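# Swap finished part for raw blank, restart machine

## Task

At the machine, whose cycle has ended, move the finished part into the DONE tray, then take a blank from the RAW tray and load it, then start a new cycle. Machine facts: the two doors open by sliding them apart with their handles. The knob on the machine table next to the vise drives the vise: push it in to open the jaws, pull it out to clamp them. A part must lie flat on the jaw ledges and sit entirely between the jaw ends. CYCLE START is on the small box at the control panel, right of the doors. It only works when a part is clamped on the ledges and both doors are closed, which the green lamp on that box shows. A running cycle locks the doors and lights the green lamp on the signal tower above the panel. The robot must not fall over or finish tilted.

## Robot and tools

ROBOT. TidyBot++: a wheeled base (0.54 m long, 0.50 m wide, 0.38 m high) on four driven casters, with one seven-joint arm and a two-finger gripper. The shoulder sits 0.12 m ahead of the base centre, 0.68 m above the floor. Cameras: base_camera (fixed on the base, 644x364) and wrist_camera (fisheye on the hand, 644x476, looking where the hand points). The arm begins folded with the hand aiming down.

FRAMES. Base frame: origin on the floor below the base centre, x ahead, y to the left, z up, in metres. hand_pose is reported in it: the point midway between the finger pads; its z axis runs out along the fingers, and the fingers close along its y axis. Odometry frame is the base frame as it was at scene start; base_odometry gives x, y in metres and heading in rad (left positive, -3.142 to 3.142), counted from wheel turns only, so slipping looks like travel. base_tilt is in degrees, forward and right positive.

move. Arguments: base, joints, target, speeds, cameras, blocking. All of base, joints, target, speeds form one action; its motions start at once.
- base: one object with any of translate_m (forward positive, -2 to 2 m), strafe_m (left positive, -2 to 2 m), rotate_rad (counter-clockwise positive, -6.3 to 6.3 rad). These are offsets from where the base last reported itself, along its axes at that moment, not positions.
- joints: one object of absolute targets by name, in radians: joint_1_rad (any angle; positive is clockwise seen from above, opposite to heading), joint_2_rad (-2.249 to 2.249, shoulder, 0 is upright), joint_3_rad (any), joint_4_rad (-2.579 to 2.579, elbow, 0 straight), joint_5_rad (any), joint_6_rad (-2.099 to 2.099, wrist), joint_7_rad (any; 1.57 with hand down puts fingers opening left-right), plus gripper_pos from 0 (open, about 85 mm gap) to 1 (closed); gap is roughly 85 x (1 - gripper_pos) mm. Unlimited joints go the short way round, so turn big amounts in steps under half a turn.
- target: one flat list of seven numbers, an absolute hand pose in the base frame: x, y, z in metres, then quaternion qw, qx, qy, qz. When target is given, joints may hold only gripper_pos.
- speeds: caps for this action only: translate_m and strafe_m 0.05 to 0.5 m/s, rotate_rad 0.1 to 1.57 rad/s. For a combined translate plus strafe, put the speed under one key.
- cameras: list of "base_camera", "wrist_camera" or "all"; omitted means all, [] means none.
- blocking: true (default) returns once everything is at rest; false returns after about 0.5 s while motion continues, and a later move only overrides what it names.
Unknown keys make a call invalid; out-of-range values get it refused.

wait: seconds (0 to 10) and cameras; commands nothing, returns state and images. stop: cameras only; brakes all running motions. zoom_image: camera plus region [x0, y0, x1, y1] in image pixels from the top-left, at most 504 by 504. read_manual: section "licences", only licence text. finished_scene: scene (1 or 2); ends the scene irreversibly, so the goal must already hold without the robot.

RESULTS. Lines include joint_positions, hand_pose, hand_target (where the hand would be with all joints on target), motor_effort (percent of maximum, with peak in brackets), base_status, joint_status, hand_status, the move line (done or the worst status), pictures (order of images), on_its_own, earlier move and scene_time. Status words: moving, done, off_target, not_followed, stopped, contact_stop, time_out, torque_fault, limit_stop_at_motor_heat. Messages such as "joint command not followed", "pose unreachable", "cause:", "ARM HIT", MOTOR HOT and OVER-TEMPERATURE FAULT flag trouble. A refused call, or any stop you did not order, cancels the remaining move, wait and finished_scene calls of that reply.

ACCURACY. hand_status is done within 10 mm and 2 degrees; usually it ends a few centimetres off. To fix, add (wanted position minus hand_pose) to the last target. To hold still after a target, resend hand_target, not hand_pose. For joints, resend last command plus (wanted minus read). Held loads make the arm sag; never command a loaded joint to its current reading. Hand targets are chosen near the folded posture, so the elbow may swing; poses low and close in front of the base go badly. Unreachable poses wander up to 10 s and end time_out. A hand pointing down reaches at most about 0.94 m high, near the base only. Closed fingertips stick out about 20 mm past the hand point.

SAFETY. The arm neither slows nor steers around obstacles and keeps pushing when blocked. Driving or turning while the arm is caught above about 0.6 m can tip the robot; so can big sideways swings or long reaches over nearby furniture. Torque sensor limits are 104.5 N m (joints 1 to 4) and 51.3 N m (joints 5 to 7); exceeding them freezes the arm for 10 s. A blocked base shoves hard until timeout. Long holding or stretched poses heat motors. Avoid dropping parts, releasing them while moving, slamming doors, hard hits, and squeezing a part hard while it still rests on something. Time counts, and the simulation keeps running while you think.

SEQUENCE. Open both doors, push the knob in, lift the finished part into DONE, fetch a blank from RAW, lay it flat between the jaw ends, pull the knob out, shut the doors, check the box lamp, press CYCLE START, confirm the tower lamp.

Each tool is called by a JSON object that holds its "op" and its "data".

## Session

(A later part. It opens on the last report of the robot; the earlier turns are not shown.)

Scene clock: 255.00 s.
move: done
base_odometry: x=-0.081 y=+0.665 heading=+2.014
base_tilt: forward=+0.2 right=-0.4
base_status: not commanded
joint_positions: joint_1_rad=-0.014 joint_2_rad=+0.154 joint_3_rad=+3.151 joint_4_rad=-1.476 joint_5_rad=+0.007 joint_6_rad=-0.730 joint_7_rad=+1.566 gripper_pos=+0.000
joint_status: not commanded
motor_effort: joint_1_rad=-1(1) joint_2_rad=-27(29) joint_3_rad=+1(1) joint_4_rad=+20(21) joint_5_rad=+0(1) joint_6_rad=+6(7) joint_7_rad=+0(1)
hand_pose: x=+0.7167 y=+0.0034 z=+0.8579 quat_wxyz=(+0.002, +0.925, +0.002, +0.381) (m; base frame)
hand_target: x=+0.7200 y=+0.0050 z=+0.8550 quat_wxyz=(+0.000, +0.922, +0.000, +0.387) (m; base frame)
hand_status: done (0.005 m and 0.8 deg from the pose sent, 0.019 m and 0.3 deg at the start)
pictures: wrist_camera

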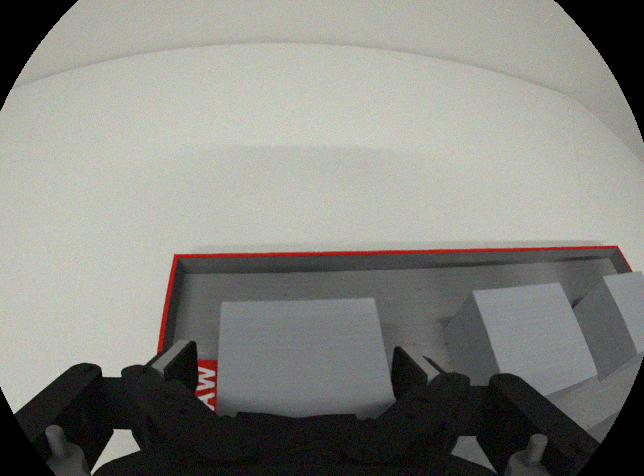

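{"op": "move", "data": {"target": [0.720,0.004,0.867,0.0,0.921,0.0,0.389], "cameras": ["wrist_camera"]}}

{"op": "zoom_image", "data": {"camera": "wrist_camera", "region": [150, 240, 450, 470]}}

Scene clock: 258.47 s.
move: done
base_odometry: x=-0.081 y=+0.665 heading=+2.014
base_tilt: forward=+0.2 right=-0.4
base_status: not commanded
joint_positions: joint_1_rad=-0.014 joint_2_rad=+0.153 joint_3_rad=+3.151 joint_4_rad=-1.460 joint_5_rad=+0.007 joint_6_rad=-0.730 joint_7_rad=+1.566 gripper_pos=+0.000
joint_status: not commanded
motor_effort: joint_1_rad=-1(1) joint_2_rad=-28(28) joint_3_rad=+0(1) joint_4_rad=+20(21) joint_5_rad=+0(1) joint_6_rad=+7(7) joint_7_rad=+0(1)
hand_pose: x=+0.7202 y=+0.0034 z=+0.8672 quat_wxyz=(+0.002, +0.921, +0.002, +0.389) (m; base frame)
hand_target: x=+0.7200 y=+0.0040 z=+0.8670 quat_wxyz=(+0.000, +0.921, +0.000, +0.389) (m; base frame)
hand_status: done (0.001 m and 0.3 deg from the pose sent, 0.010 m and 1.1 deg at the start)
pictures: wrist_camera

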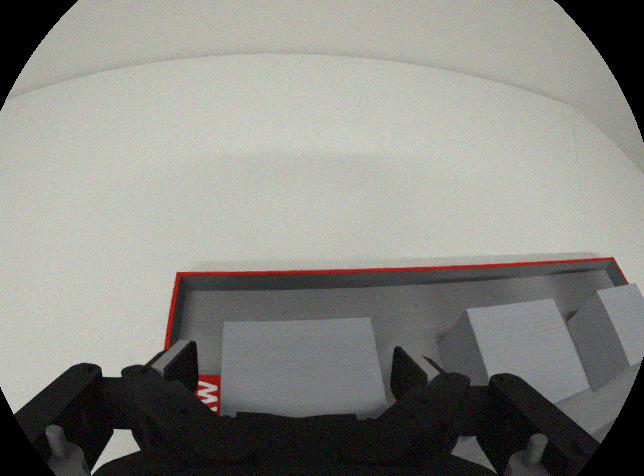

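Scaled by 1.680.

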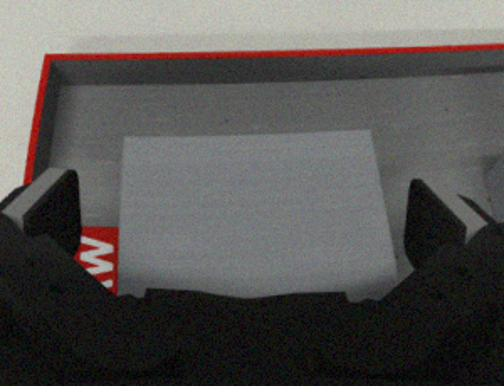

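{"op": "move", "data": {"target": [0.713,0.004,0.866,0.0,0.921,0.0,0.389], "cameras": []}}

{"op": "move", "data": {"joints": {"gripper_pos":1}, "cameras": ["wrist_camera"]}}

{"op": "move", "data": {"target": [0.713,0.004,0.95,0.0,0.914,0.0,0.405], "cameras": ["wrist_camera"]}}

{"op": "zoom_image", "data": {"camera": "wrist_camera", "region": [150, 240, 450, 470]}}

Scene clock: 264.23 s.
move: done
base_odometry: x=-0.081 y=+0.665 heading=+2.014
base_tilt: forward=+0.2 right=-0.5
base_status: not commanded
joint_positions: joint_1_rad=-0.014 joint_2_rad=+0.139 joint_3_rad=+3.151 joint_4_rad=-1.473 joint_5_rad=+0.007 joint_6_rad=-0.730 joint_7_rad=+1.566 gripper_pos=+0.000
joint_status: not commanded
motor_effort: joint_1_rad=-1(1) joint_2_rad=-27(29) joint_3_rad=+0(1) joint_4_rad=+20(21) joint_5_rad=+1(1) joint_6_rad=+6(7) joint_7_rad=+0(1)
hand_pose: x=+0.7146 y=+0.0033 z=+0.8686 quat_wxyz=(+0.002, +0.921, +0.002, +0.389) (m; base frame)
hand_target: x=+0.7130 y=+0.0040 z=+0.8660 quat_wxyz=(+0.000, +0.921, +0.000, +0.389) (m; base frame)
hand_status: done (0.003 m and 0.3 deg from the pose sent, 0.007 m and 0.3 deg at the start)
pictures: none
No camera images: "cameras" was empty.

Scene clock: 265.33 s.
move: off_target
base_odometry: x=-0.081 y=+0.665 heading=+2.014
base_tilt: forward=+0.2 right=-0.5
base_status: not commanded
joint_positions: joint_1_rad=-0.014 joint_2_rad=+0.136 joint_3_rad=+3.153 joint_4_rad=-1.474 joint_5_rad=+0.007 joint_6_rad=-0.730 joint_7_rad=+1.566 gripper_pos=+0.295
joint_status: gripper_pos off_target (ended at +0.295, target +1.000)
motor_effort: joint_1_rad=-1(3) joint_2_rad=-27(30) joint_3_rad=+0(2) joint_4_rad=+20(23) joint_5_rad=+0(1) joint_6_rad=+6(10) joint_7_rad=+1(1)
hand_pose: x=+0.7139 y=+0.0022 z=+0.8699 quat_wxyz=(+0.002, +0.921, +0.001, +0.390) (m; base frame)
hand_target: x=+0.7130 y=+0.0040 z=+0.8660 quat_wxyz=(+0.000, +0.921, +0.000, +0.389) (m; base frame)
hand_status: not commanded
pictures: wrist_camera

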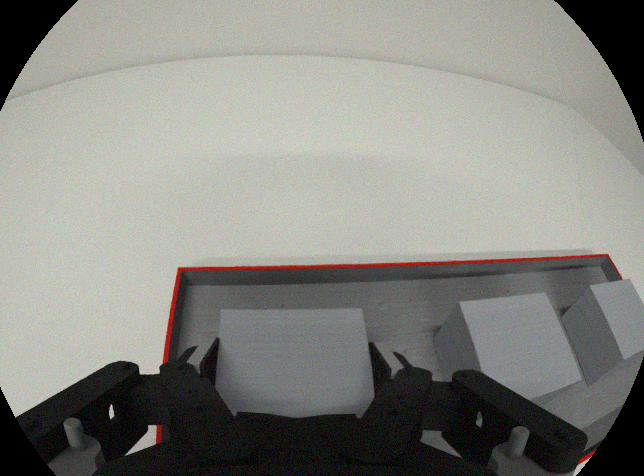

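Scene clock: 266.73 s.
move: off_target
base_odometry: x=-0.081 y=+0.665 heading=+2.014
base_tilt: forward=+0.3 right=-0.4
base_status: not commanded
joint_positions: joint_1_rad=-0.014 joint_2_rad=+0.143 joint_3_rad=+3.153 joint_4_rad=-1.270 joint_5_rad=+0.007 joint_6_rad=-0.904 joint_7_rad=+1.566 gripper_pos=+0.295
joint_status: not commanded
motor_effort: joint_1_rad=-1(1) joint_2_rad=-31(34) joint_3_rad=+0(1) joint_4_rad=+24(25) joint_5_rad=+0(1) joint_6_rad=+10(10) joint_7_rad=+0(1)
hand_pose: x=+0.7179 y=+0.0021 z=+0.9364 quat_wxyz=(+0.002, +0.916, +0.000, +0.401) (m; base frame)
hand_target: x=+0.7130 y=+0.0040 z=+0.9499 quat_wxyz=(+0.000, +0.914, +0.000, +0.405) (m; base frame)
hand_status: off_target (0.015 m and 0.6 deg from the pose sent, 0.080 m and 1.9 deg at the start)
pictures: wrist_camera

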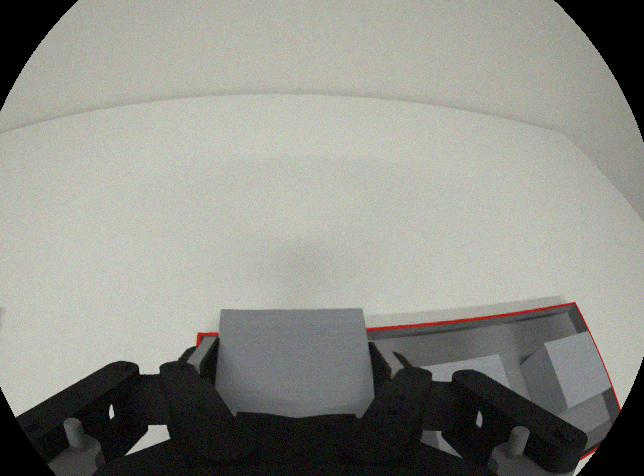

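Scaled by 1.680.

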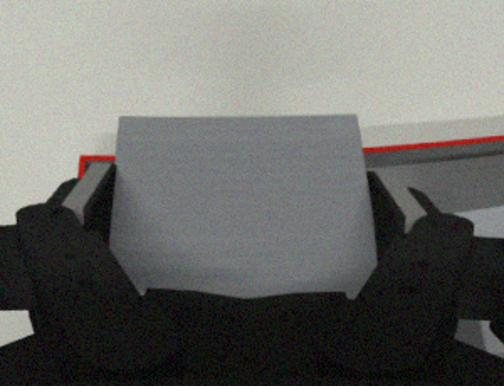

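{"op": "move", "data": {"joints": {"joint_1_rad":0,"joint_2_rad":-0.061,"joint_3_rad":3.1416,"joint_4_rad":-0.926,"joint_5_rad":0,"joint_6_rad":-1.49,"joint_7_rad":1.5708}, "base": {"translate_m":-0.6}, "cameras": []}}

{"op": "move", "data": {"base": {"rotate_rad":3.1416}, "cameras": []}}

{"op": "move", "data": {"base": {"translate_m":0.15,"strafe_m":0.363}}}

Scene clock: 274.93 s.
move: done
base_odometry: x=+0.177 y=+0.123 heading=+2.014
base_tilt: forward=+0.2 right=-0.4
base_status: done
joint_positions: joint_1_rad=-0.012 joint_2_rad=-0.051 joint_3_rad=+3.152 joint_4_rad=-0.944 joint_5_rad=+0.007 joint_6_rad=-1.469 joint_7_rad=+1.566 gripper_pos=+0.295
joint_status: all done
motor_effort: joint_1_rad=-1(2) joint_2_rad=-19(37) joint_3_rad=+0(1) joint_4_rad=+20(26) joint_5_rad=+0(1) joint_6_rad=+9(10) joint_7_rad=+0(1)
hand_pose: x=+0.5613 y=-0.0005 z=+1.0778 quat_wxyz=(+0.002, +0.925, -0.003, +0.380) (m; base frame)
hand_target: x=+0.5530 y=+0.0013 z=+1.0859 quat_wxyz=(+0.000, +0.924, +0.000, +0.383) (m; base frame)
hand_status: not commanded
pictures: none
No camera images: "cameras" was empty.

Scene clock: 278.23 s.
move: done
base_odometry: x=+0.177 y=+0.123 heading=-1.128
base_tilt: forward=+0.2 right=-0.4
base_status: done
joint_positions: joint_1_rad=-0.005 joint_2_rad=-0.043 joint_3_rad=+3.146 joint_4_rad=-0.944 joint_5_rad=+0.007 joint_6_rad=-1.469 joint_7_rad=+1.566 gripper_pos=+0.295
joint_status: not commanded
motor_effort: joint_1_rad=-1(3) joint_2_rad=-20(24) joint_3_rad=+0(2) joint_4_rad=+20(21) joint_5_rad=+0(2) joint_6_rad=+9(9) joint_7_rad=+0(1)
hand_pose: x=+0.5644 y=-0.0006 z=+1.0742 quat_wxyz=(+0.002, +0.926, -0.003, +0.376) (m; base frame)
hand_target: x=+0.5530 y=+0.0013 z=+1.0859 quat_wxyz=(+0.000, +0.924, +0.000, +0.383) (m; base frame)
hand_status: not commanded
pictures: none
No camera images: "cameras" was empty.

Scene clock: 280.37 s.
move: done
base_odometry: x=+0.569 y=+0.143 heading=-1.128
base_tilt: forward=+0.2 right=-0.5
base_status: done
joint_positions: joint_1_rad=-0.003 joint_2_rad=-0.044 joint_3_rad=+3.142 joint_4_rad=-0.944 joint_5_rad=+0.007 joint_6_rad=-1.469 joint_7_rad=+1.566 gripper_pos=+0.295
joint_status: not commanded
motor_effort: joint_1_rad=-1(3) joint_2_rad=-20(22) joint_3_rad=+1(2) joint_4_rad=+20(21) joint_5_rad=+0(2) joint_6_rad=+9(10) joint_7_rad=+0(1)
hand_pose: x=+0.5641 y=+0.0003 z=+1.0744 quat_wxyz=(+0.002, +0.926, -0.002, +0.376) (m; base frame)
hand_target: x=+0.5530 y=+0.0013 z=+1.0859 quat_wxyz=(+0.000, +0.924, +0.000, +0.383) (m; base frame)
hand_status: not commanded
pictures: base_camera, wrist_camera

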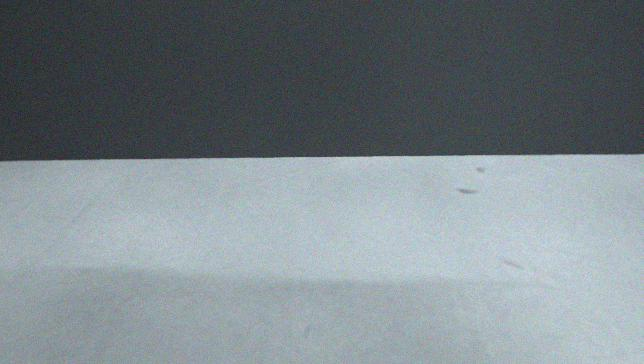

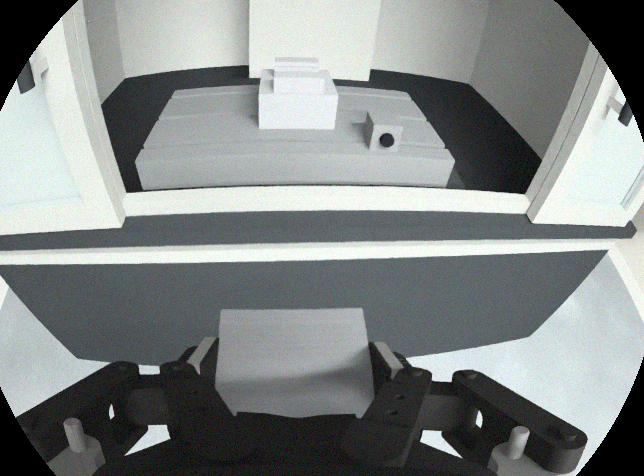

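{"op": "move", "data": {"base": {"translate_m":0.502}, "speeds": {"translate_m":0.3}, "cameras": []}}

{"op": "move", "data": {"target": [0.738,0.005,1.08,0.0,0.908,0.0,0.419]}}

Scene clock: 287.60 s.
move: done
base_odometry: x=+0.785 y=-0.310 heading=-1.127
base_tilt: forward=+0.2 right=-0.5
base_status: done
joint_positions: joint_1_rad=-0.003 joint_2_rad=-0.045 joint_3_rad=+3.142 joint_4_rad=-0.944 joint_5_rad=+0.007 joint_6_rad=-1.472 joint_7_rad=+1.566 gripper_pos=+0.295
joint_status: not commanded
motor_effort: joint_1_rad=-1(2) joint_2_rad=-19(24) joint_3_rad=+0(1) joint_4_rad=+20(21) joint_5_rad=+0(1) joint_6_rad=+9(10) joint_7_rad=+0(1)
hand_pose: x=+0.5629 y=+0.0003 z=+1.0745 quat_wxyz=(+0.002, +0.927, -0.002, +0.376) (m; base frame)
hand_target: x=+0.5530 y=+0.0013 z=+1.0859 quat_wxyz=(+0.000, +0.924, +0.000, +0.383) (m; base frame)
hand_status: not commanded
pictures: none
No camera images: "cameras" was empty.

Scene clock: 289.50 s.
move: off_target
base_odometry: x=+0.785 y=-0.310 heading=-1.127
base_tilt: forward=+0.1 right=-0.4
base_status: not commanded
joint_positions: joint_1_rad=-0.014 joint_2_rad=+0.364 joint_3_rad=+3.171 joint_4_rad=-0.541 joint_5_rad=+0.007 joint_6_rad=-1.461 joint_7_rad=+1.566 gripper_pos=+0.295
joint_status: not commanded
motor_effort: joint_1_rad=-1(1) joint_2_rad=-37(40) joint_3_rad=+0(1) joint_4_rad=+20(21) joint_5_rad=+1(1) joint_6_rad=+9(10) joint_7_rad=-1(1)
hand_pose: x=+0.7344 y=-0.0054 z=+1.0466 quat_wxyz=(+0.010, +0.926, -0.008, +0.378) (m; base frame)
hand_target: x=+0.7380 y=+0.0050 z=+1.0800 quat_wxyz=(+0.000, +0.908, +0.000, +0.419) (m; base frame)
hand_status: off_target (0.035 m and 5.3 deg from the pose sent, 0.175 m and 5.4 deg at the start)
pictures: base_camera, wrist_camera

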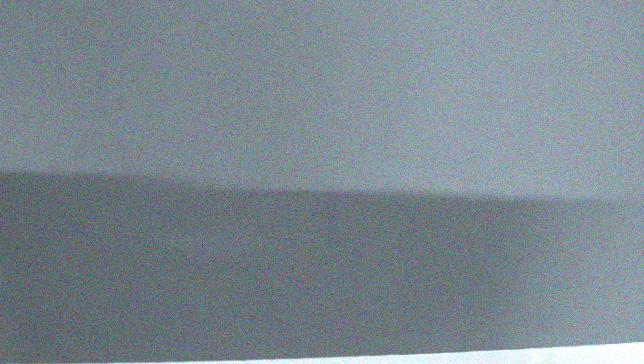

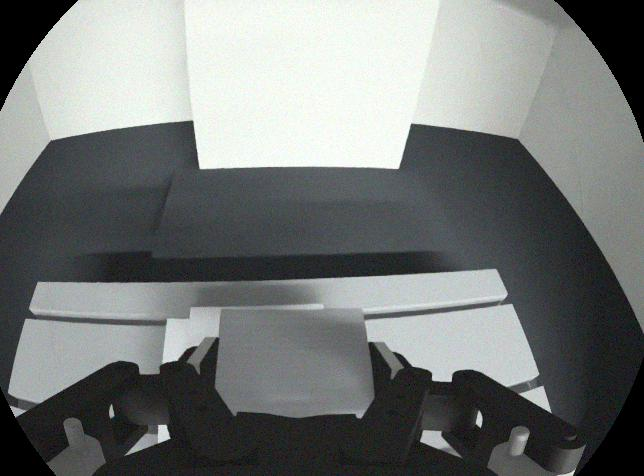

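{"op": "move", "data": {"target": [0.742,0.017,1.065,0.0,0.908,0.0,0.419], "cameras": ["wrist_camera"]}}

Scene clock: 293.23 s.
move: off_target
base_odometry: x=+0.785 y=-0.310 heading=-1.127
base_tilt: forward=+0.2 right=-0.4
base_status: not commanded
joint_positions: joint_1_rad=-0.052 joint_2_rad=+0.347 joint_3_rad=+3.174 joint_4_rad=-0.618 joint_5_rad=+0.007 joint_6_rad=-1.392 joint_7_rad=+1.566 gripper_pos=+0.295
joint_status: not commanded
motor_effort: joint_1_rad=-1(2) joint_2_rad=-36(38) joint_3_rad=+1(1) joint_4_rad=+20(21) joint_5_rad=+1(1) joint_6_rad=+9(9) joint_7_rad=+0(1)
hand_pose: x=+0.7407 y=+0.0168 z=+1.0361 quat_wxyz=(+0.003, +0.924, +0.009, +0.383) (m; base frame)
hand_target: x=+0.7420 y=+0.0170 z=+1.0650 quat_wxyz=(+0.000, +0.908, +0.000, +0.419) (m; base frame)
hand_status: off_target (0.029 m and 4.7 deg from the pose sent, 0.030 m and 5.3 deg at the start)
pictures: wrist_camera

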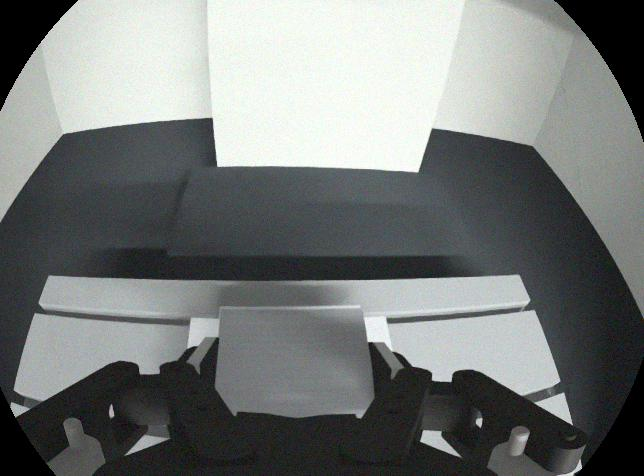

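{"op": "move", "data": {"target": [0.746,0.0165,1.04,0.0,0.908,0.0,0.419], "cameras": ["wrist_camera"]}}

{"op": "zoom_image", "data": {"camera": "wrist_camera", "region": [150, 240, 450, 470]}}

Scene clock: 298.57 s.
move: off_target
base_odometry: x=+0.785 y=-0.310 heading=-1.127
base_tilt: forward=+0.2 right=-0.4
base_status: not commanded
joint_positions: joint_1_rad=-0.052 joint_2_rad=+0.312 joint_3_rad=+3.174 joint_4_rad=-0.769 joint_5_rad=+0.007 joint_6_rad=-1.279 joint_7_rad=+1.566 gripper_pos=+0.295
joint_status: not commanded
motor_effort: joint_1_rad=+0(1) joint_2_rad=-36(37) joint_3_rad=+0(1) joint_4_rad=+22(23) joint_5_rad=+0(1) joint_6_rad=+9(10) joint_7_rad=+0(0)
hand_pose: x=+0.7449 y=+0.0161 z=+1.0092 quat_wxyz=(+0.003, +0.925, +0.009, +0.381) (m; base frame)
hand_target: x=+0.7460 y=+0.0165 z=+1.0400 quat_wxyz=(+0.000, +0.908, +0.000, +0.419) (m; base frame)
hand_status: off_target (0.031 m and 4.9 deg from the pose sent, 0.007 m and 4.7 deg at the start)
pictures: wrist_camera

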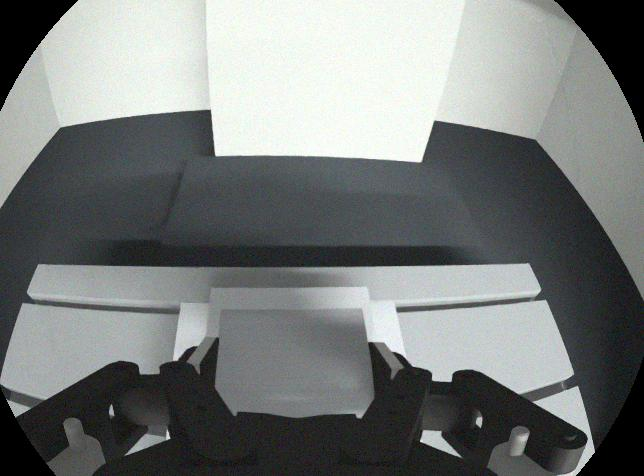

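Scaled by 1.680.

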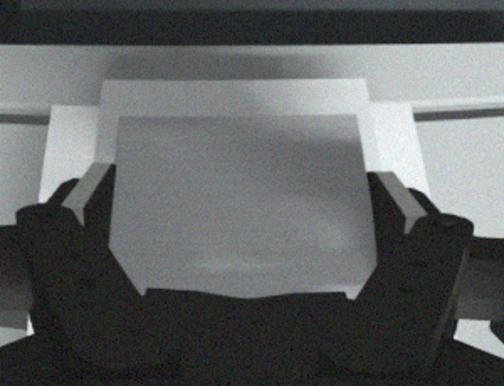

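{"op": "move", "data": {"target": [0.749,0.0175,1.03,0.0,0.908,0.0,0.419], "cameras": []}}

{"op": "move", "data": {"target": [0.750,0.0175,1.021,0.0,0.908,0.0,0.419], "cameras": ["wrist_camera"]}}

{"op": "zoom_image", "data": {"camera": "wrist_camera", "region": [150, 240, 450, 470]}}

Scene clock: 305.73 s.
move: off_target
base_odometry: x=+0.785 y=-0.310 heading=-1.127
base_tilt: forward=+0.3 right=-0.5
base_status: not commanded
joint_positions: joint_1_rad=-0.052 joint_2_rad=+0.301 joint_3_rad=+3.174 joint_4_rad=-0.816 joint_5_rad=+0.007 joint_6_rad=-1.236 joint_7_rad=+1.566 gripper_pos=+0.295
joint_status: not commanded
motor_effort: joint_1_rad=-1(1) joint_2_rad=-35(38) joint_3_rad=+0(1) joint_4_rad=+21(23) joint_5_rad=+0(1) joint_6_rad=+9(10) joint_7_rad=+0(1)
hand_pose: x=+0.7471 y=+0.0159 z=+1.0021 quat_wxyz=(+0.003, +0.923, +0.009, +0.384) (m; base frame)
hand_target: x=+0.7490 y=+0.0175 z=+1.0300 quat_wxyz=(+0.000, +0.908, +0.000, +0.419) (m; base frame)
hand_status: off_target (0.028 m and 4.5 deg from the pose sent, 0.021 m and 4.9 deg at the start)
pictures: none
No camera images: "cameras" was empty.

Scene clock: 306.43 s.
move: off_target
base_odometry: x=+0.785 y=-0.310 heading=-1.127
base_tilt: forward=+0.1 right=-0.4
base_status: not commanded
joint_positions: joint_1_rad=-0.052 joint_2_rad=+0.291 joint_3_rad=+3.174 joint_4_rad=-0.862 joint_5_rad=+0.007 joint_6_rad=-1.201 joint_7_rad=+1.566 gripper_pos=+0.295
joint_status: not commanded
motor_effort: joint_1_rad=-1(1) joint_2_rad=-36(38) joint_3_rad=+0(1) joint_4_rad=+22(23) joint_5_rad=+1(1) joint_6_rad=+9(10) joint_7_rad=+0(1)
hand_pose: x=+0.7479 y=+0.0157 z=+0.9924 quat_wxyz=(+0.003, +0.923, +0.009, +0.384) (m; base frame)
hand_target: x=+0.7500 y=+0.0175 z=+1.0210 quat_wxyz=(+0.000, +0.908, +0.000, +0.419) (m; base frame)
hand_status: off_target (0.029 m and 4.6 deg from the pose sent, 0.019 m and 4.5 deg at the start)
pictures: wrist_camera

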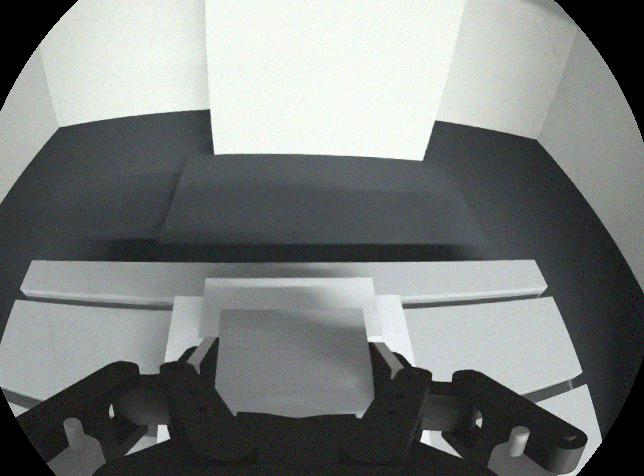

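Scaled by 1.680.

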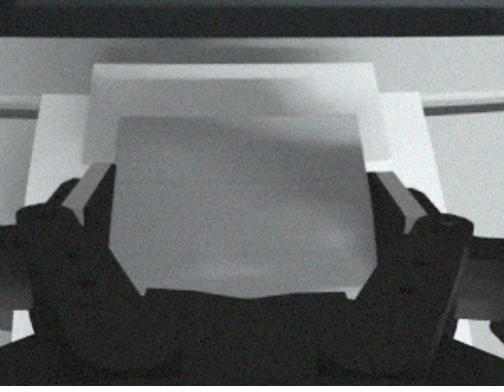

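{"op": "move", "data": {"target": [0.750,0.0175,1.015,0.0,0.908,0.0,0.419], "cameras": []}}

{"op": "move", "data": {"target": [0.750,0.0175,1.008,0.0,0.908,0.0,0.419], "cameras": ["wrist_camera"]}}

{"op": "zoom_image", "data": {"camera": "wrist_camera", "region": [150, 240, 450, 470]}}

Scene clock: 311.47 s.
move: off_target
base_odometry: x=+0.785 y=-0.310 heading=-1.127
base_tilt: forward=+0.3 right=-0.4
base_status: not commanded
joint_positions: joint_1_rad=-0.052 joint_2_rad=+0.280 joint_3_rad=+3.174 joint_4_rad=-0.890 joint_5_rad=+0.007 joint_6_rad=-1.173 joint_7_rad=+1.566 gripper_pos=+0.295
joint_status: not commanded
motor_effort: joint_1_rad=-1(1) joint_2_rad=-35(36) joint_3_rad=+0(1) joint_4_rad=+22(23) joint_5_rad=+1(1) joint_6_rad=+9(9) joint_7_rad=+0(1)
hand_pose: x=+0.7480 y=+0.0156 z=+0.9914 quat_wxyz=(+0.002, +0.921, +0.009, +0.389) (m; base frame)
hand_target: x=+0.7500 y=+0.0175 z=+1.0150 quat_wxyz=(+0.000, +0.908, +0.000, +0.419) (m; base frame)
hand_status: off_target (0.024 m and 3.9 deg from the pose sent, 0.023 m and 4.6 deg at the start)
pictures: none
No camera images: "cameras" was empty.

Scene clock: 312.13 s.
move: off_target
base_odometry: x=+0.785 y=-0.310 heading=-1.127
base_tilt: forward=+0.2 right=-0.4
base_status: not commanded
joint_positions: joint_1_rad=-0.053 joint_2_rad=+0.267 joint_3_rad=+3.174 joint_4_rad=-0.920 joint_5_rad=+0.007 joint_6_rad=-1.141 joint_7_rad=+1.566 gripper_pos=+0.295
joint_status: not commanded
motor_effort: joint_1_rad=-1(1) joint_2_rad=-33(34) joint_3_rad=+1(1) joint_4_rad=+21(22) joint_5_rad=+1(1) joint_6_rad=+8(9) joint_7_rad=+0(1)
hand_pose: x=+0.7477 y=+0.0155 z=+0.9916 quat_wxyz=(+0.002, +0.918, +0.009, +0.396) (m; base frame)
hand_target: x=+0.7500 y=+0.0175 z=+1.0080 quat_wxyz=(+0.000, +0.908, +0.000, +0.419) (m; base frame)
hand_status: off_target (0.017 m and 3.1 deg from the pose sent, 0.017 m and 3.9 deg at the start)
pictures: wrist_camera

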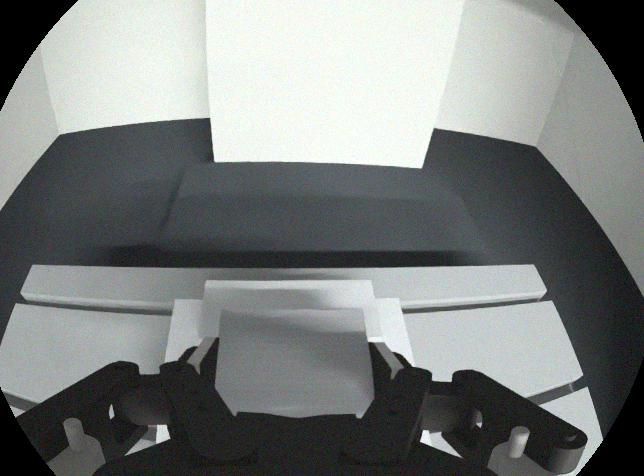

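Scaled by 1.680.

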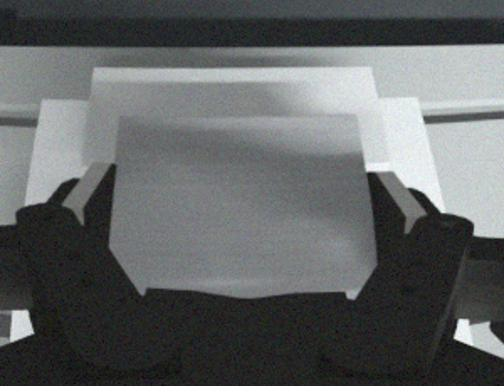

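{"op": "move", "data": {"joints": {"gripper_pos":0.1}, "cameras": ["wrist_camera"]}}

{"op": "zoom_image", "data": {"camera": "wrist_camera", "region": [150, 240, 450, 470]}}

{"op": "move", "data": {"target": [0.70,0.0155,1.06,0.0,0.924,0.0,0.383], "cameras": ["wrist_camera"]}}

{"op": "zoom_image", "data": {"camera": "wrist_camera", "region": [150, 240, 450, 470]}}

Scene clock: 317.57 s.
move: done
base_odometry: x=+0.785 y=-0.310 heading=-1.127
base_tilt: forward=+0.2 right=-0.4
base_status: not commanded
joint_positions: joint_1_rad=-0.053 joint_2_rad=+0.248 joint_3_rad=+3.174 joint_4_rad=-0.921 joint_5_rad=+0.007 joint_6_rad=-1.129 joint_7_rad=+1.566 gripper_pos=+0.100
joint_status: all done
motor_effort: joint_1_rad=-1(1) joint_2_rad=-30(35) joint_3_rad=+1(1) joint_4_rad=+19(22) joint_5_rad=+0(1) joint_6_rad=+7(9) joint_7_rad=-1(1)
hand_pose: x=+0.7446 y=+0.0153 z=+1.0057 quat_wxyz=(+0.002, +0.912, +0.009, +0.410) (m; base frame)
hand_target: x=+0.7500 y=+0.0175 z=+1.0080 quat_wxyz=(+0.000, +0.908, +0.000, +0.419) (m; base frame)
hand_status: not commanded
pictures: wrist_camera

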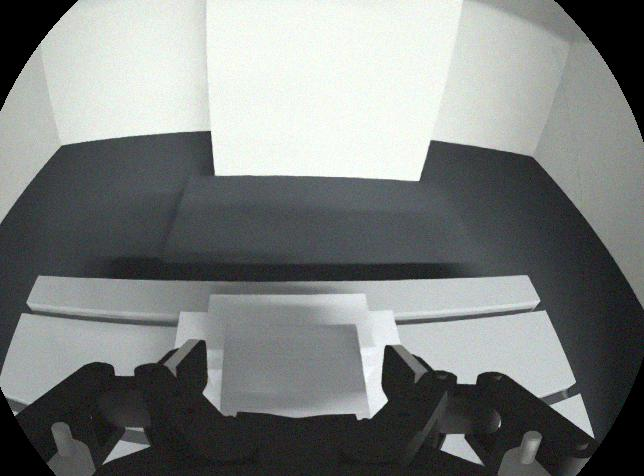

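Scaled by 1.680.

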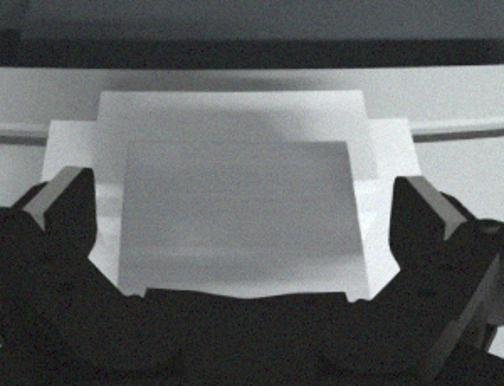

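Scene clock: 319.23 s.
move: off_target
base_odometry: x=+0.785 y=-0.310 heading=-1.127
base_tilt: forward=+0.2 right=-0.5
base_status: not commanded
joint_positions: joint_1_rad=-0.053 joint_2_rad=+0.249 joint_3_rad=+3.174 joint_4_rad=-0.646 joint_5_rad=+0.007 joint_6_rad=-1.403 joint_7_rad=+1.566 gripper_pos=+0.100
joint_status: not commanded
motor_effort: joint_1_rad=-1(1) joint_2_rad=-27(31) joint_3_rad=+0(1) joint_4_rad=+17(20) joint_5_rad=+0(1) joint_6_rad=+7(7) joint_7_rad=+0(1)
hand_pose: x=+0.7006 y=+0.0148 z=+1.0791 quat_wxyz=(+0.002, +0.912, +0.008, +0.409) (m; base frame)
hand_target: x=+0.7000 y=+0.0155 z=+1.0600 quat_wxyz=(+0.000, +0.924, +0.000, +0.383) (m; base frame)
hand_status: off_target (0.019 m and 3.4 deg from the pose sent, 0.070 m and 3.5 deg at the start)
pictures: wrist_camera

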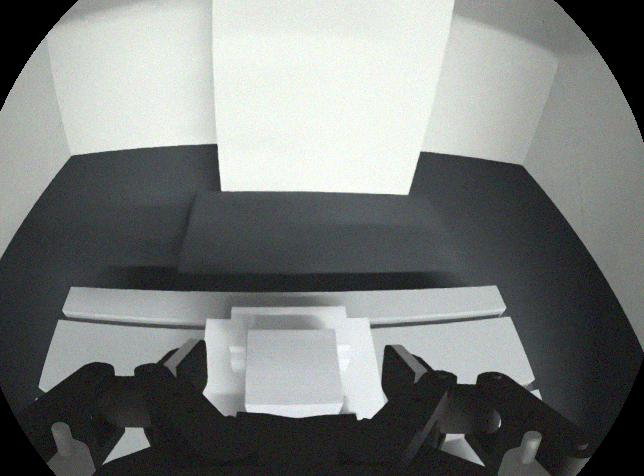

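Scaled by 1.680.

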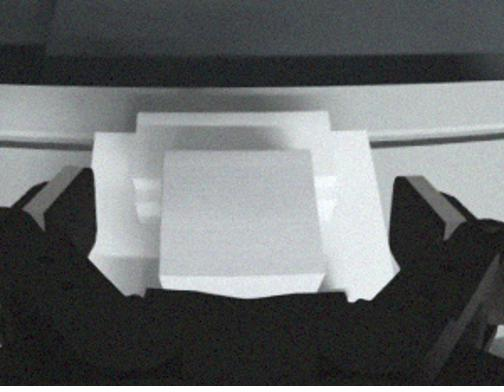

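{"op": "move", "data": {"base": {"translate_m":-0.35}, "cameras": []}}

{"op": "move", "data": {"base": {"strafe_m":-0.199,"rotate_rad":0.011}, "joints": {"joint_1_rad":0,"joint_2_rad":-0.382,"joint_3_rad":3.1416,"joint_4_rad":-1.807,"joint_5_rad":0,"joint_6_rad":-0.669,"joint_7_rad":1.5708,"gripper_pos":0.45}}}

Scene clock: 326.13 s.
move: done
base_odometry: x=+0.634 y=+0.006 heading=-1.128
base_tilt: forward=+0.2 right=-0.3
base_status: done
joint_positions: joint_1_rad=-0.056 joint_2_rad=+0.254 joint_3_rad=+3.176 joint_4_rad=-0.641 joint_5_rad=+0.007 joint_6_rad=-1.412 joint_7_rad=+1.566 gripper_pos=+0.100
joint_status: not commanded
motor_effort: joint_1_rad=-1(5) joint_2_rad=-28(32) joint_3_rad=+0(2) joint_4_rad=+17(18) joint_5_rad=+1(1) joint_6_rad=+7(8) joint_7_rad=+0(1)
hand_pose: x=+0.7009 y=+0.0161 z=+1.0766 quat_wxyz=(+0.001, +0.914, +0.009, +0.405) (m; base frame)
hand_target: x=+0.7000 y=+0.0155 z=+1.0600 quat_wxyz=(+0.000, +0.924, +0.000, +0.383) (m; base frame)
hand_status: not commanded
pictures: none
No camera images: "cameras" was empty.

Scene clock: 328.87 s.
move: done
base_odometry: x=+0.454 y=-0.079 heading=-1.117
base_tilt: forward=+0.1 right=-0.4
base_status: done
joint_positions: joint_1_rad=-0.015 joint_2_rad=-0.371 joint_3_rad=+3.158 joint_4_rad=-1.785 joint_5_rad=+0.007 joint_6_rad=-0.704 joint_7_rad=+1.566 gripper_pos=+0.450
joint_status: all done
motor_effort: joint_1_rad=+0(4) joint_2_rad=-9(29) joint_3_rad=+1(3) joint_4_rad=+20(22) joint_5_rad=+0(2) joint_6_rad=+8(9) joint_7_rad=+0(2)
hand_pose: x=+0.5430 y=-0.0019 z=+0.9612 quat_wxyz=(-0.001, +0.872, -0.003, +0.490) (m; base frame)
hand_target: x=+0.5428 y=+0.0013 z=+0.9624 quat_wxyz=(+0.000, +0.866, +0.000, +0.500) (m; base frame)
hand_status: not commanded
pictures: base_camera, wrist_camera

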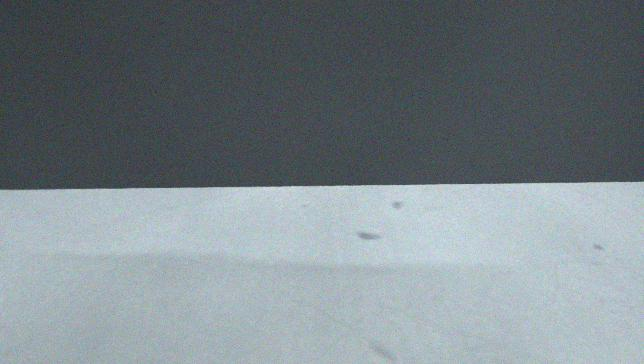

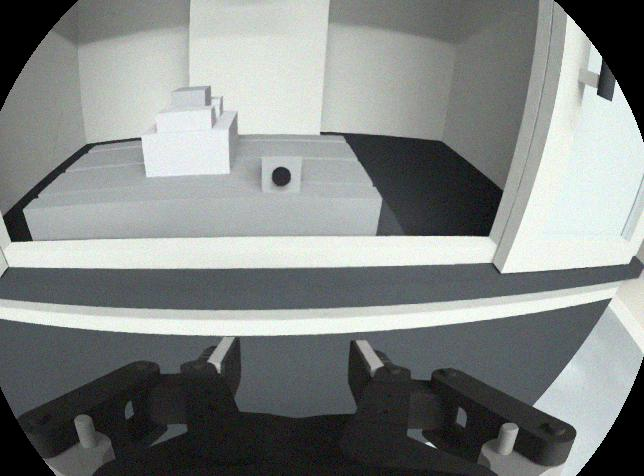

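{"op": "move", "data": {"base": {"translate_m":0.253}, "speeds": {"translate_m":0.3}, "cameras": []}}

{"op": "move", "data": {"target": [0.60,0.013,0.885,0.0,0.866,0.0,0.5], "cameras": ["wrist_camera"]}}

{"op": "zoom_image", "data": {"camera": "wrist_camera", "region": [200, 260, 400, 430]}}

Scene clock: 333.97 s.
move: done
base_odometry: x=+0.565 y=-0.307 heading=-1.117
base_tilt: forward=+0.2 right=-0.4
base_status: done
joint_positions: joint_1_rad=-0.014 joint_2_rad=-0.381 joint_3_rad=+3.156 joint_4_rad=-1.786 joint_5_rad=+0.007 joint_6_rad=-0.699 joint_7_rad=+1.566 gripper_pos=+0.450
joint_status: not commanded
motor_effort: joint_1_rad=-1(1) joint_2_rad=-9(12) joint_3_rad=+0(1) joint_4_rad=+21(21) joint_5_rad=+0(1) joint_6_rad=+8(8) joint_7_rad=+0(1)
hand_pose: x=+0.5409 y=-0.0015 z=+0.9658 quat_wxyz=(+0.000, +0.869, -0.002, +0.495) (m; base frame)
hand_target: x=+0.5428 y=+0.0013 z=+0.9624 quat_wxyz=(+0.000, +0.866, +0.000, +0.500) (m; base frame)
hand_status: not commanded
pictures: none
No camera images: "cameras" was empty.

Scene clock: 335.40 s.
move: done
base_odometry: x=+0.565 y=-0.307 heading=-1.117
base_tilt: forward=+0.1 right=-0.4
base_status: not commanded
joint_positions: joint_1_rad=+0.023 joint_2_rad=-0.238 joint_3_rad=+3.089 joint_4_rad=-1.951 joint_5_rad=+0.007 joint_6_rad=-0.399 joint_7_rad=+1.537 gripper_pos=+0.450
joint_status: not commanded
motor_effort: joint_1_rad=-1(1) joint_2_rad=-14(17) joint_3_rad=+1(2) joint_4_rad=+20(22) joint_5_rad=+0(1) joint_6_rad=+8(8) joint_7_rad=+0(1)
hand_pose: x=+0.5969 y=+0.0165 z=+0.8853 quat_wxyz=(-0.007, +0.871, +0.002, +0.492) (m; base frame)
hand_target: x=+0.6000 y=+0.0130 z=+0.8850 quat_wxyz=(+0.000, +0.866, +0.000, +0.500) (m; base frame)
hand_status: done (0.005 m and 1.4 deg from the pose sent, 0.101 m and 0.7 deg at the start)
pictures: wrist_camera

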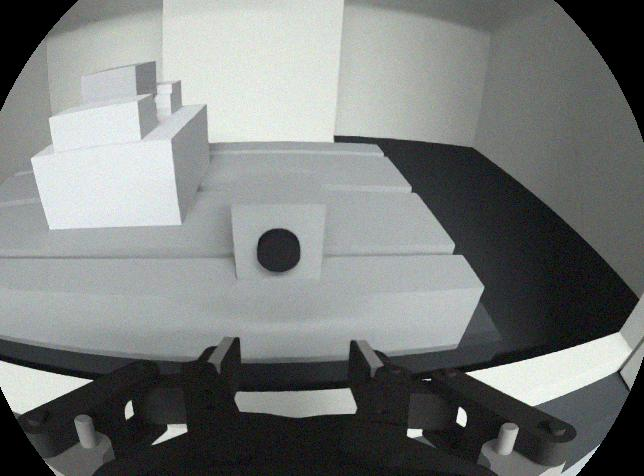

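Scaled by 2.520.

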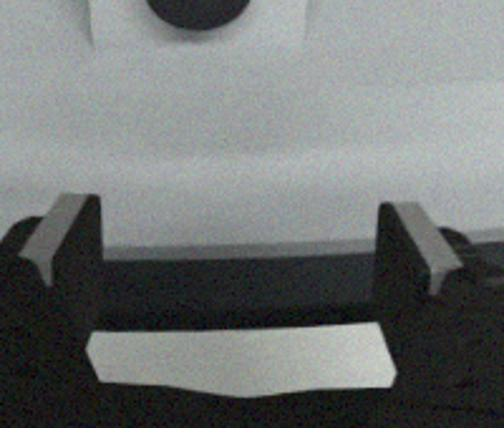

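{"op": "move", "data": {"target": [0.648,0.019,0.884,0.0,0.866,0.0,0.5], "cameras": ["wrist_camera"]}}

{"op": "zoom_image", "data": {"camera": "wrist_camera", "region": [200, 260, 400, 430]}}

Scene clock: 339.83 s.
move: off_target
base_odometry: x=+0.565 y=-0.307 heading=-1.117
base_tilt: forward=+0.2 right=-0.4
base_status: not commanded
joint_positions: joint_1_rad=+0.023 joint_2_rad=-0.125 joint_3_rad=+3.071 joint_4_rad=-1.880 joint_5_rad=+0.052 joint_6_rad=-0.367 joint_7_rad=+1.454 gripper_pos=+0.450
joint_status: not commanded
motor_effort: joint_1_rad=-1(1) joint_2_rad=-17(20) joint_3_rad=+1(1) joint_4_rad=+21(21) joint_5_rad=+0(1) joint_6_rad=+8(8) joint_7_rad=+0(0)
hand_pose: x=+0.6398 y=+0.0215 z=+0.8787 quat_wxyz=(-0.016, +0.873, -0.012, +0.488) (m; base frame)
hand_target: x=+0.6480 y=+0.0190 z=+0.8840 quat_wxyz=(+0.000, +0.866, +0.000, +0.500) (m; base frame)
hand_status: off_target (0.010 m and 2.8 deg from the pose sent, 0.051 m and 1.4 deg at the start)
pictures: wrist_camera

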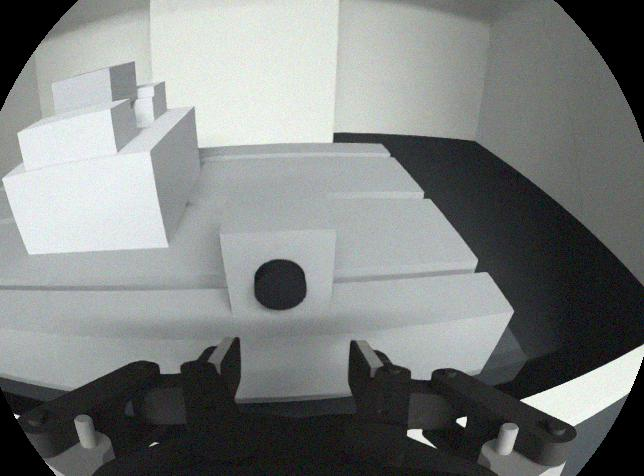

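Scaled by 2.520.

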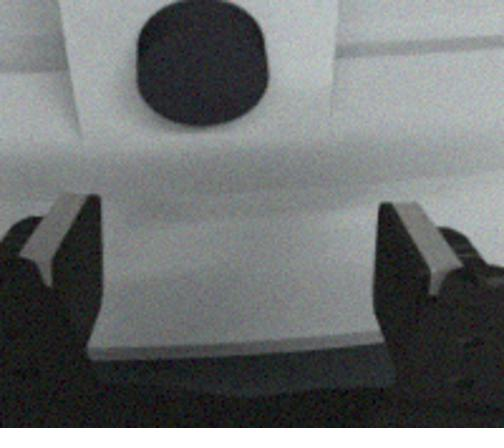

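{"op": "move", "data": {"joints": {"joint_1_rad":0.0,"joint_2_rad":-0.137,"joint_3_rad":3.1416,"joint_4_rad":-1.896,"joint_5_rad":0,"joint_6_rad":-0.335,"joint_7_rad":1.5708}, "base": {"strafe_m":0.015}, "cameras": ["wrist_camera"]}}

{"op": "zoom_image", "data": {"camera": "wrist_camera", "region": [200, 260, 400, 430]}}

Scene clock: 350.07 s.
move: done
base_odometry: x=+0.579 y=-0.301 heading=-1.118
base_tilt: forward=+0.3 right=-0.5
base_status: done
joint_positions: joint_1_rad=+0.006 joint_2_rad=-0.130 joint_3_rad=+3.131 joint_4_rad=-1.880 joint_5_rad=+0.036 joint_6_rad=-0.366 joint_7_rad=+1.542 gripper_pos=+0.450
joint_status: all done
motor_effort: joint_1_rad=-1(3) joint_2_rad=-18(19) joint_3_rad=+1(3) joint_4_rad=+20(21) joint_5_rad=+0(1) joint_6_rad=+8(9) joint_7_rad=+0(1)
hand_pose: x=+0.6398 y=+0.0002 z=+0.8816 quat_wxyz=(+0.006, +0.871, +0.001, +0.491) (m; base frame)
hand_target: x=+0.6400 y=+0.0013 z=+0.8843 quat_wxyz=(+0.000, +0.866, +0.000, +0.500) (m; base frame)
hand_status: not commanded
pictures: wrist_camera

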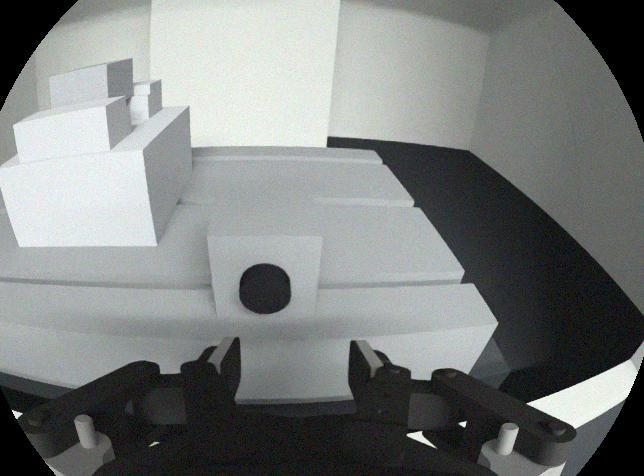

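Scaled by 2.520.

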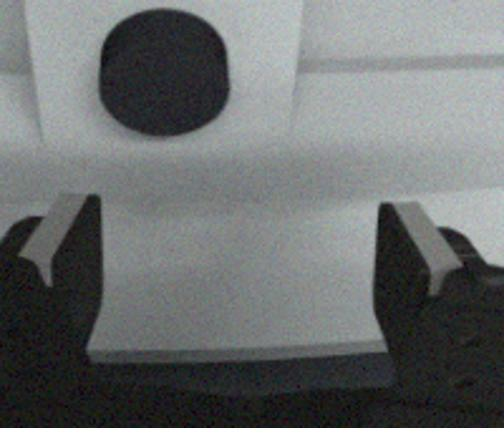

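{"op": "move", "data": {"joints": {"joint_1_rad":0.0,"joint_2_rad":-0.142,"joint_3_rad":3.1516,"joint_4_rad":-1.896,"joint_5_rad":-0.05,"joint_6_rad":-0.305,"joint_7_rad":1.60}, "base": {"strafe_m":0.013}, "cameras": ["wrist_camera"]}}

{"op": "zoom_image", "data": {"camera": "wrist_camera", "region": [200, 260, 400, 430]}}

Scene clock: 355.23 s.
move: done
base_odometry: x=+0.591 y=-0.295 heading=-1.118
base_tilt: forward=+0.2 right=-0.5
base_status: done
joint_positions: joint_1_rad=+0.004 joint_2_rad=-0.134 joint_3_rad=+3.145 joint_4_rad=-1.880 joint_5_rad=+0.000 joint_6_rad=-0.332 joint_7_rad=+1.571 gripper_pos=+0.450
joint_status: all done
motor_effort: joint_1_rad=-1(2) joint_2_rad=-17(20) joint_3_rad=+1(2) joint_4_rad=+21(22) joint_5_rad=+1(1) joint_6_rad=+8(9) joint_7_rad=+0(1)
hand_pose: x=+0.6443 y=-0.0025 z=+0.8929 quat_wxyz=(+0.002, +0.862, -0.003, +0.507) (m; base frame)
hand_target: x=+0.6437 y=+0.0005 z=+0.8952 quat_wxyz=(-0.009, +0.857, -0.009, +0.515) (m; base frame)
hand_status: not commanded
pictures: wrist_camera

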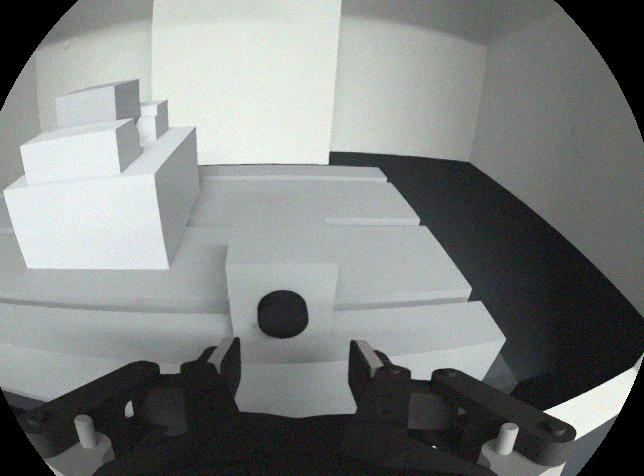

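Scaled by 2.520.

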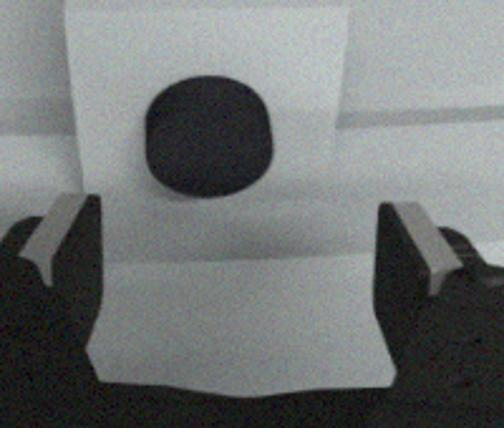

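{"op": "move", "data": {"joints": {"joint_1_rad":0.0,"joint_2_rad":-0.096,"joint_3_rad":3.1516,"joint_4_rad":-1.871,"joint_5_rad":-0.05,"joint_6_rad":-0.300,"joint_7_rad":1.60}, "base": {"strafe_m":0.006,"rotate_rad":-0.008}, "cameras": ["wrist_camera"]}}

{"op": "zoom_image", "data": {"camera": "wrist_camera", "region": [200, 260, 400, 430]}}

Scene clock: 360.10 s.
move: done
base_odometry: x=+0.596 y=-0.293 heading=-1.126
base_tilt: forward=+0.2 right=-0.5
base_status: done
joint_positions: joint_1_rad=+0.004 joint_2_rad=-0.109 joint_3_rad=+3.146 joint_4_rad=-1.870 joint_5_rad=+0.000 joint_6_rad=-0.331 joint_7_rad=+1.571 gripper_pos=+0.450
joint_status: all done
motor_effort: joint_1_rad=-1(4) joint_2_rad=-18(20) joint_3_rad=+0(3) joint_4_rad=+20(22) joint_5_rad=+0(1) joint_6_rad=+8(9) joint_7_rad=+0(1)
hand_pose: x=+0.6520 y=-0.0031 z=+0.8857 quat_wxyz=(+0.002, +0.865, -0.004, +0.501) (m; base frame)
hand_target: x=+0.6592 y=+0.0003 z=+0.8867 quat_wxyz=(-0.009, +0.861, -0.009, +0.509) (m; base frame)
hand_status: not commanded
pictures: wrist_camera

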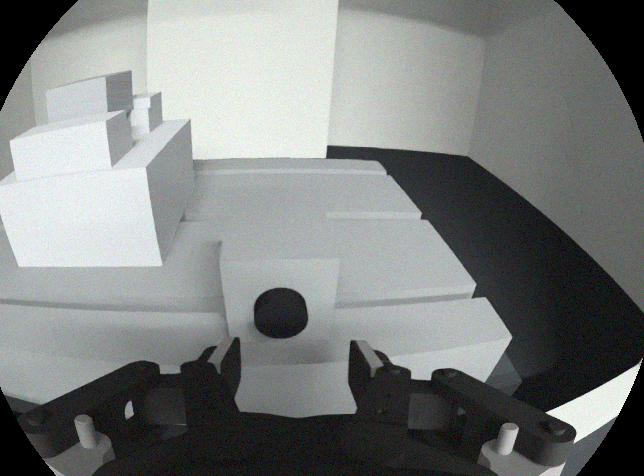

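Scaled by 2.520.

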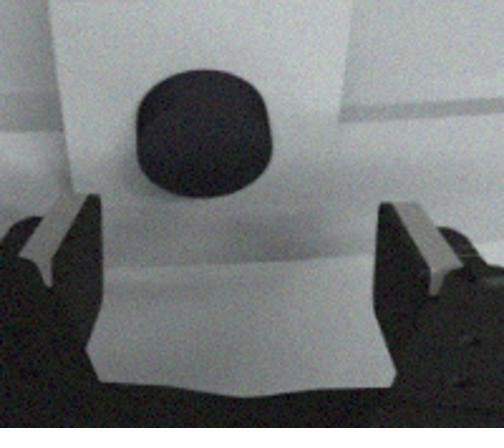

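{"op": "move", "data": {"base": {"strafe_m":0.008,"translate_m":0.013}, "cameras": ["wrist_camera"]}}

{"op": "zoom_image", "data": {"camera": "wrist_camera", "region": [200, 260, 400, 430]}}

Scene clock: 364.33 s.
move: done
base_odometry: x=+0.609 y=-0.301 heading=-1.126
base_tilt: forward=+0.2 right=-0.4
base_status: done
joint_positions: joint_1_rad=+0.002 joint_2_rad=-0.103 joint_3_rad=+3.146 joint_4_rad=-1.870 joint_5_rad=+0.000 joint_6_rad=-0.329 joint_7_rad=+1.571 gripper_pos=+0.450
joint_status: not commanded
motor_effort: joint_1_rad=+0(2) joint_2_rad=-19(22) joint_3_rad=+0(2) joint_4_rad=+21(21) joint_5_rad=+1(1) joint_6_rad=+8(8) joint_7_rad=+0(1)
hand_pose: x=+0.6537 y=-0.0026 z=+0.8831 quat_wxyz=(+0.001, +0.866, -0.003, +0.499) (m; base frame)
hand_target: x=+0.6592 y=+0.0003 z=+0.8867 quat_wxyz=(-0.009, +0.861, -0.009, +0.509) (m; base frame)
hand_status: not commanded
pictures: wrist_camera

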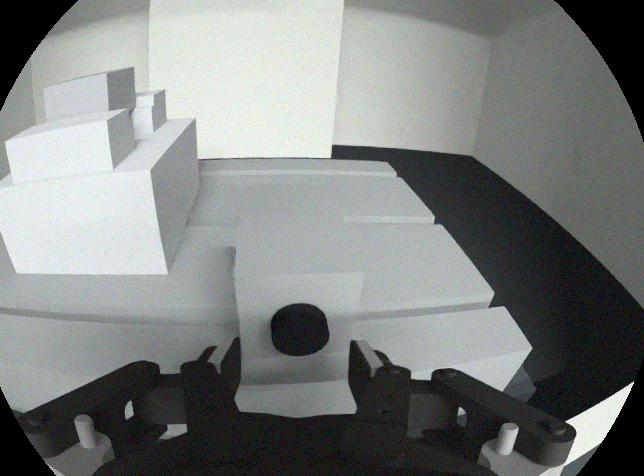

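Scaled by 2.520.

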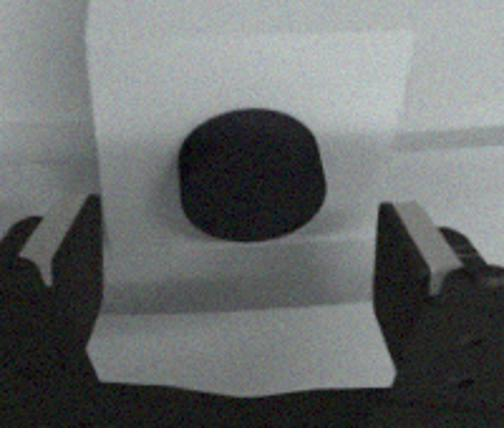

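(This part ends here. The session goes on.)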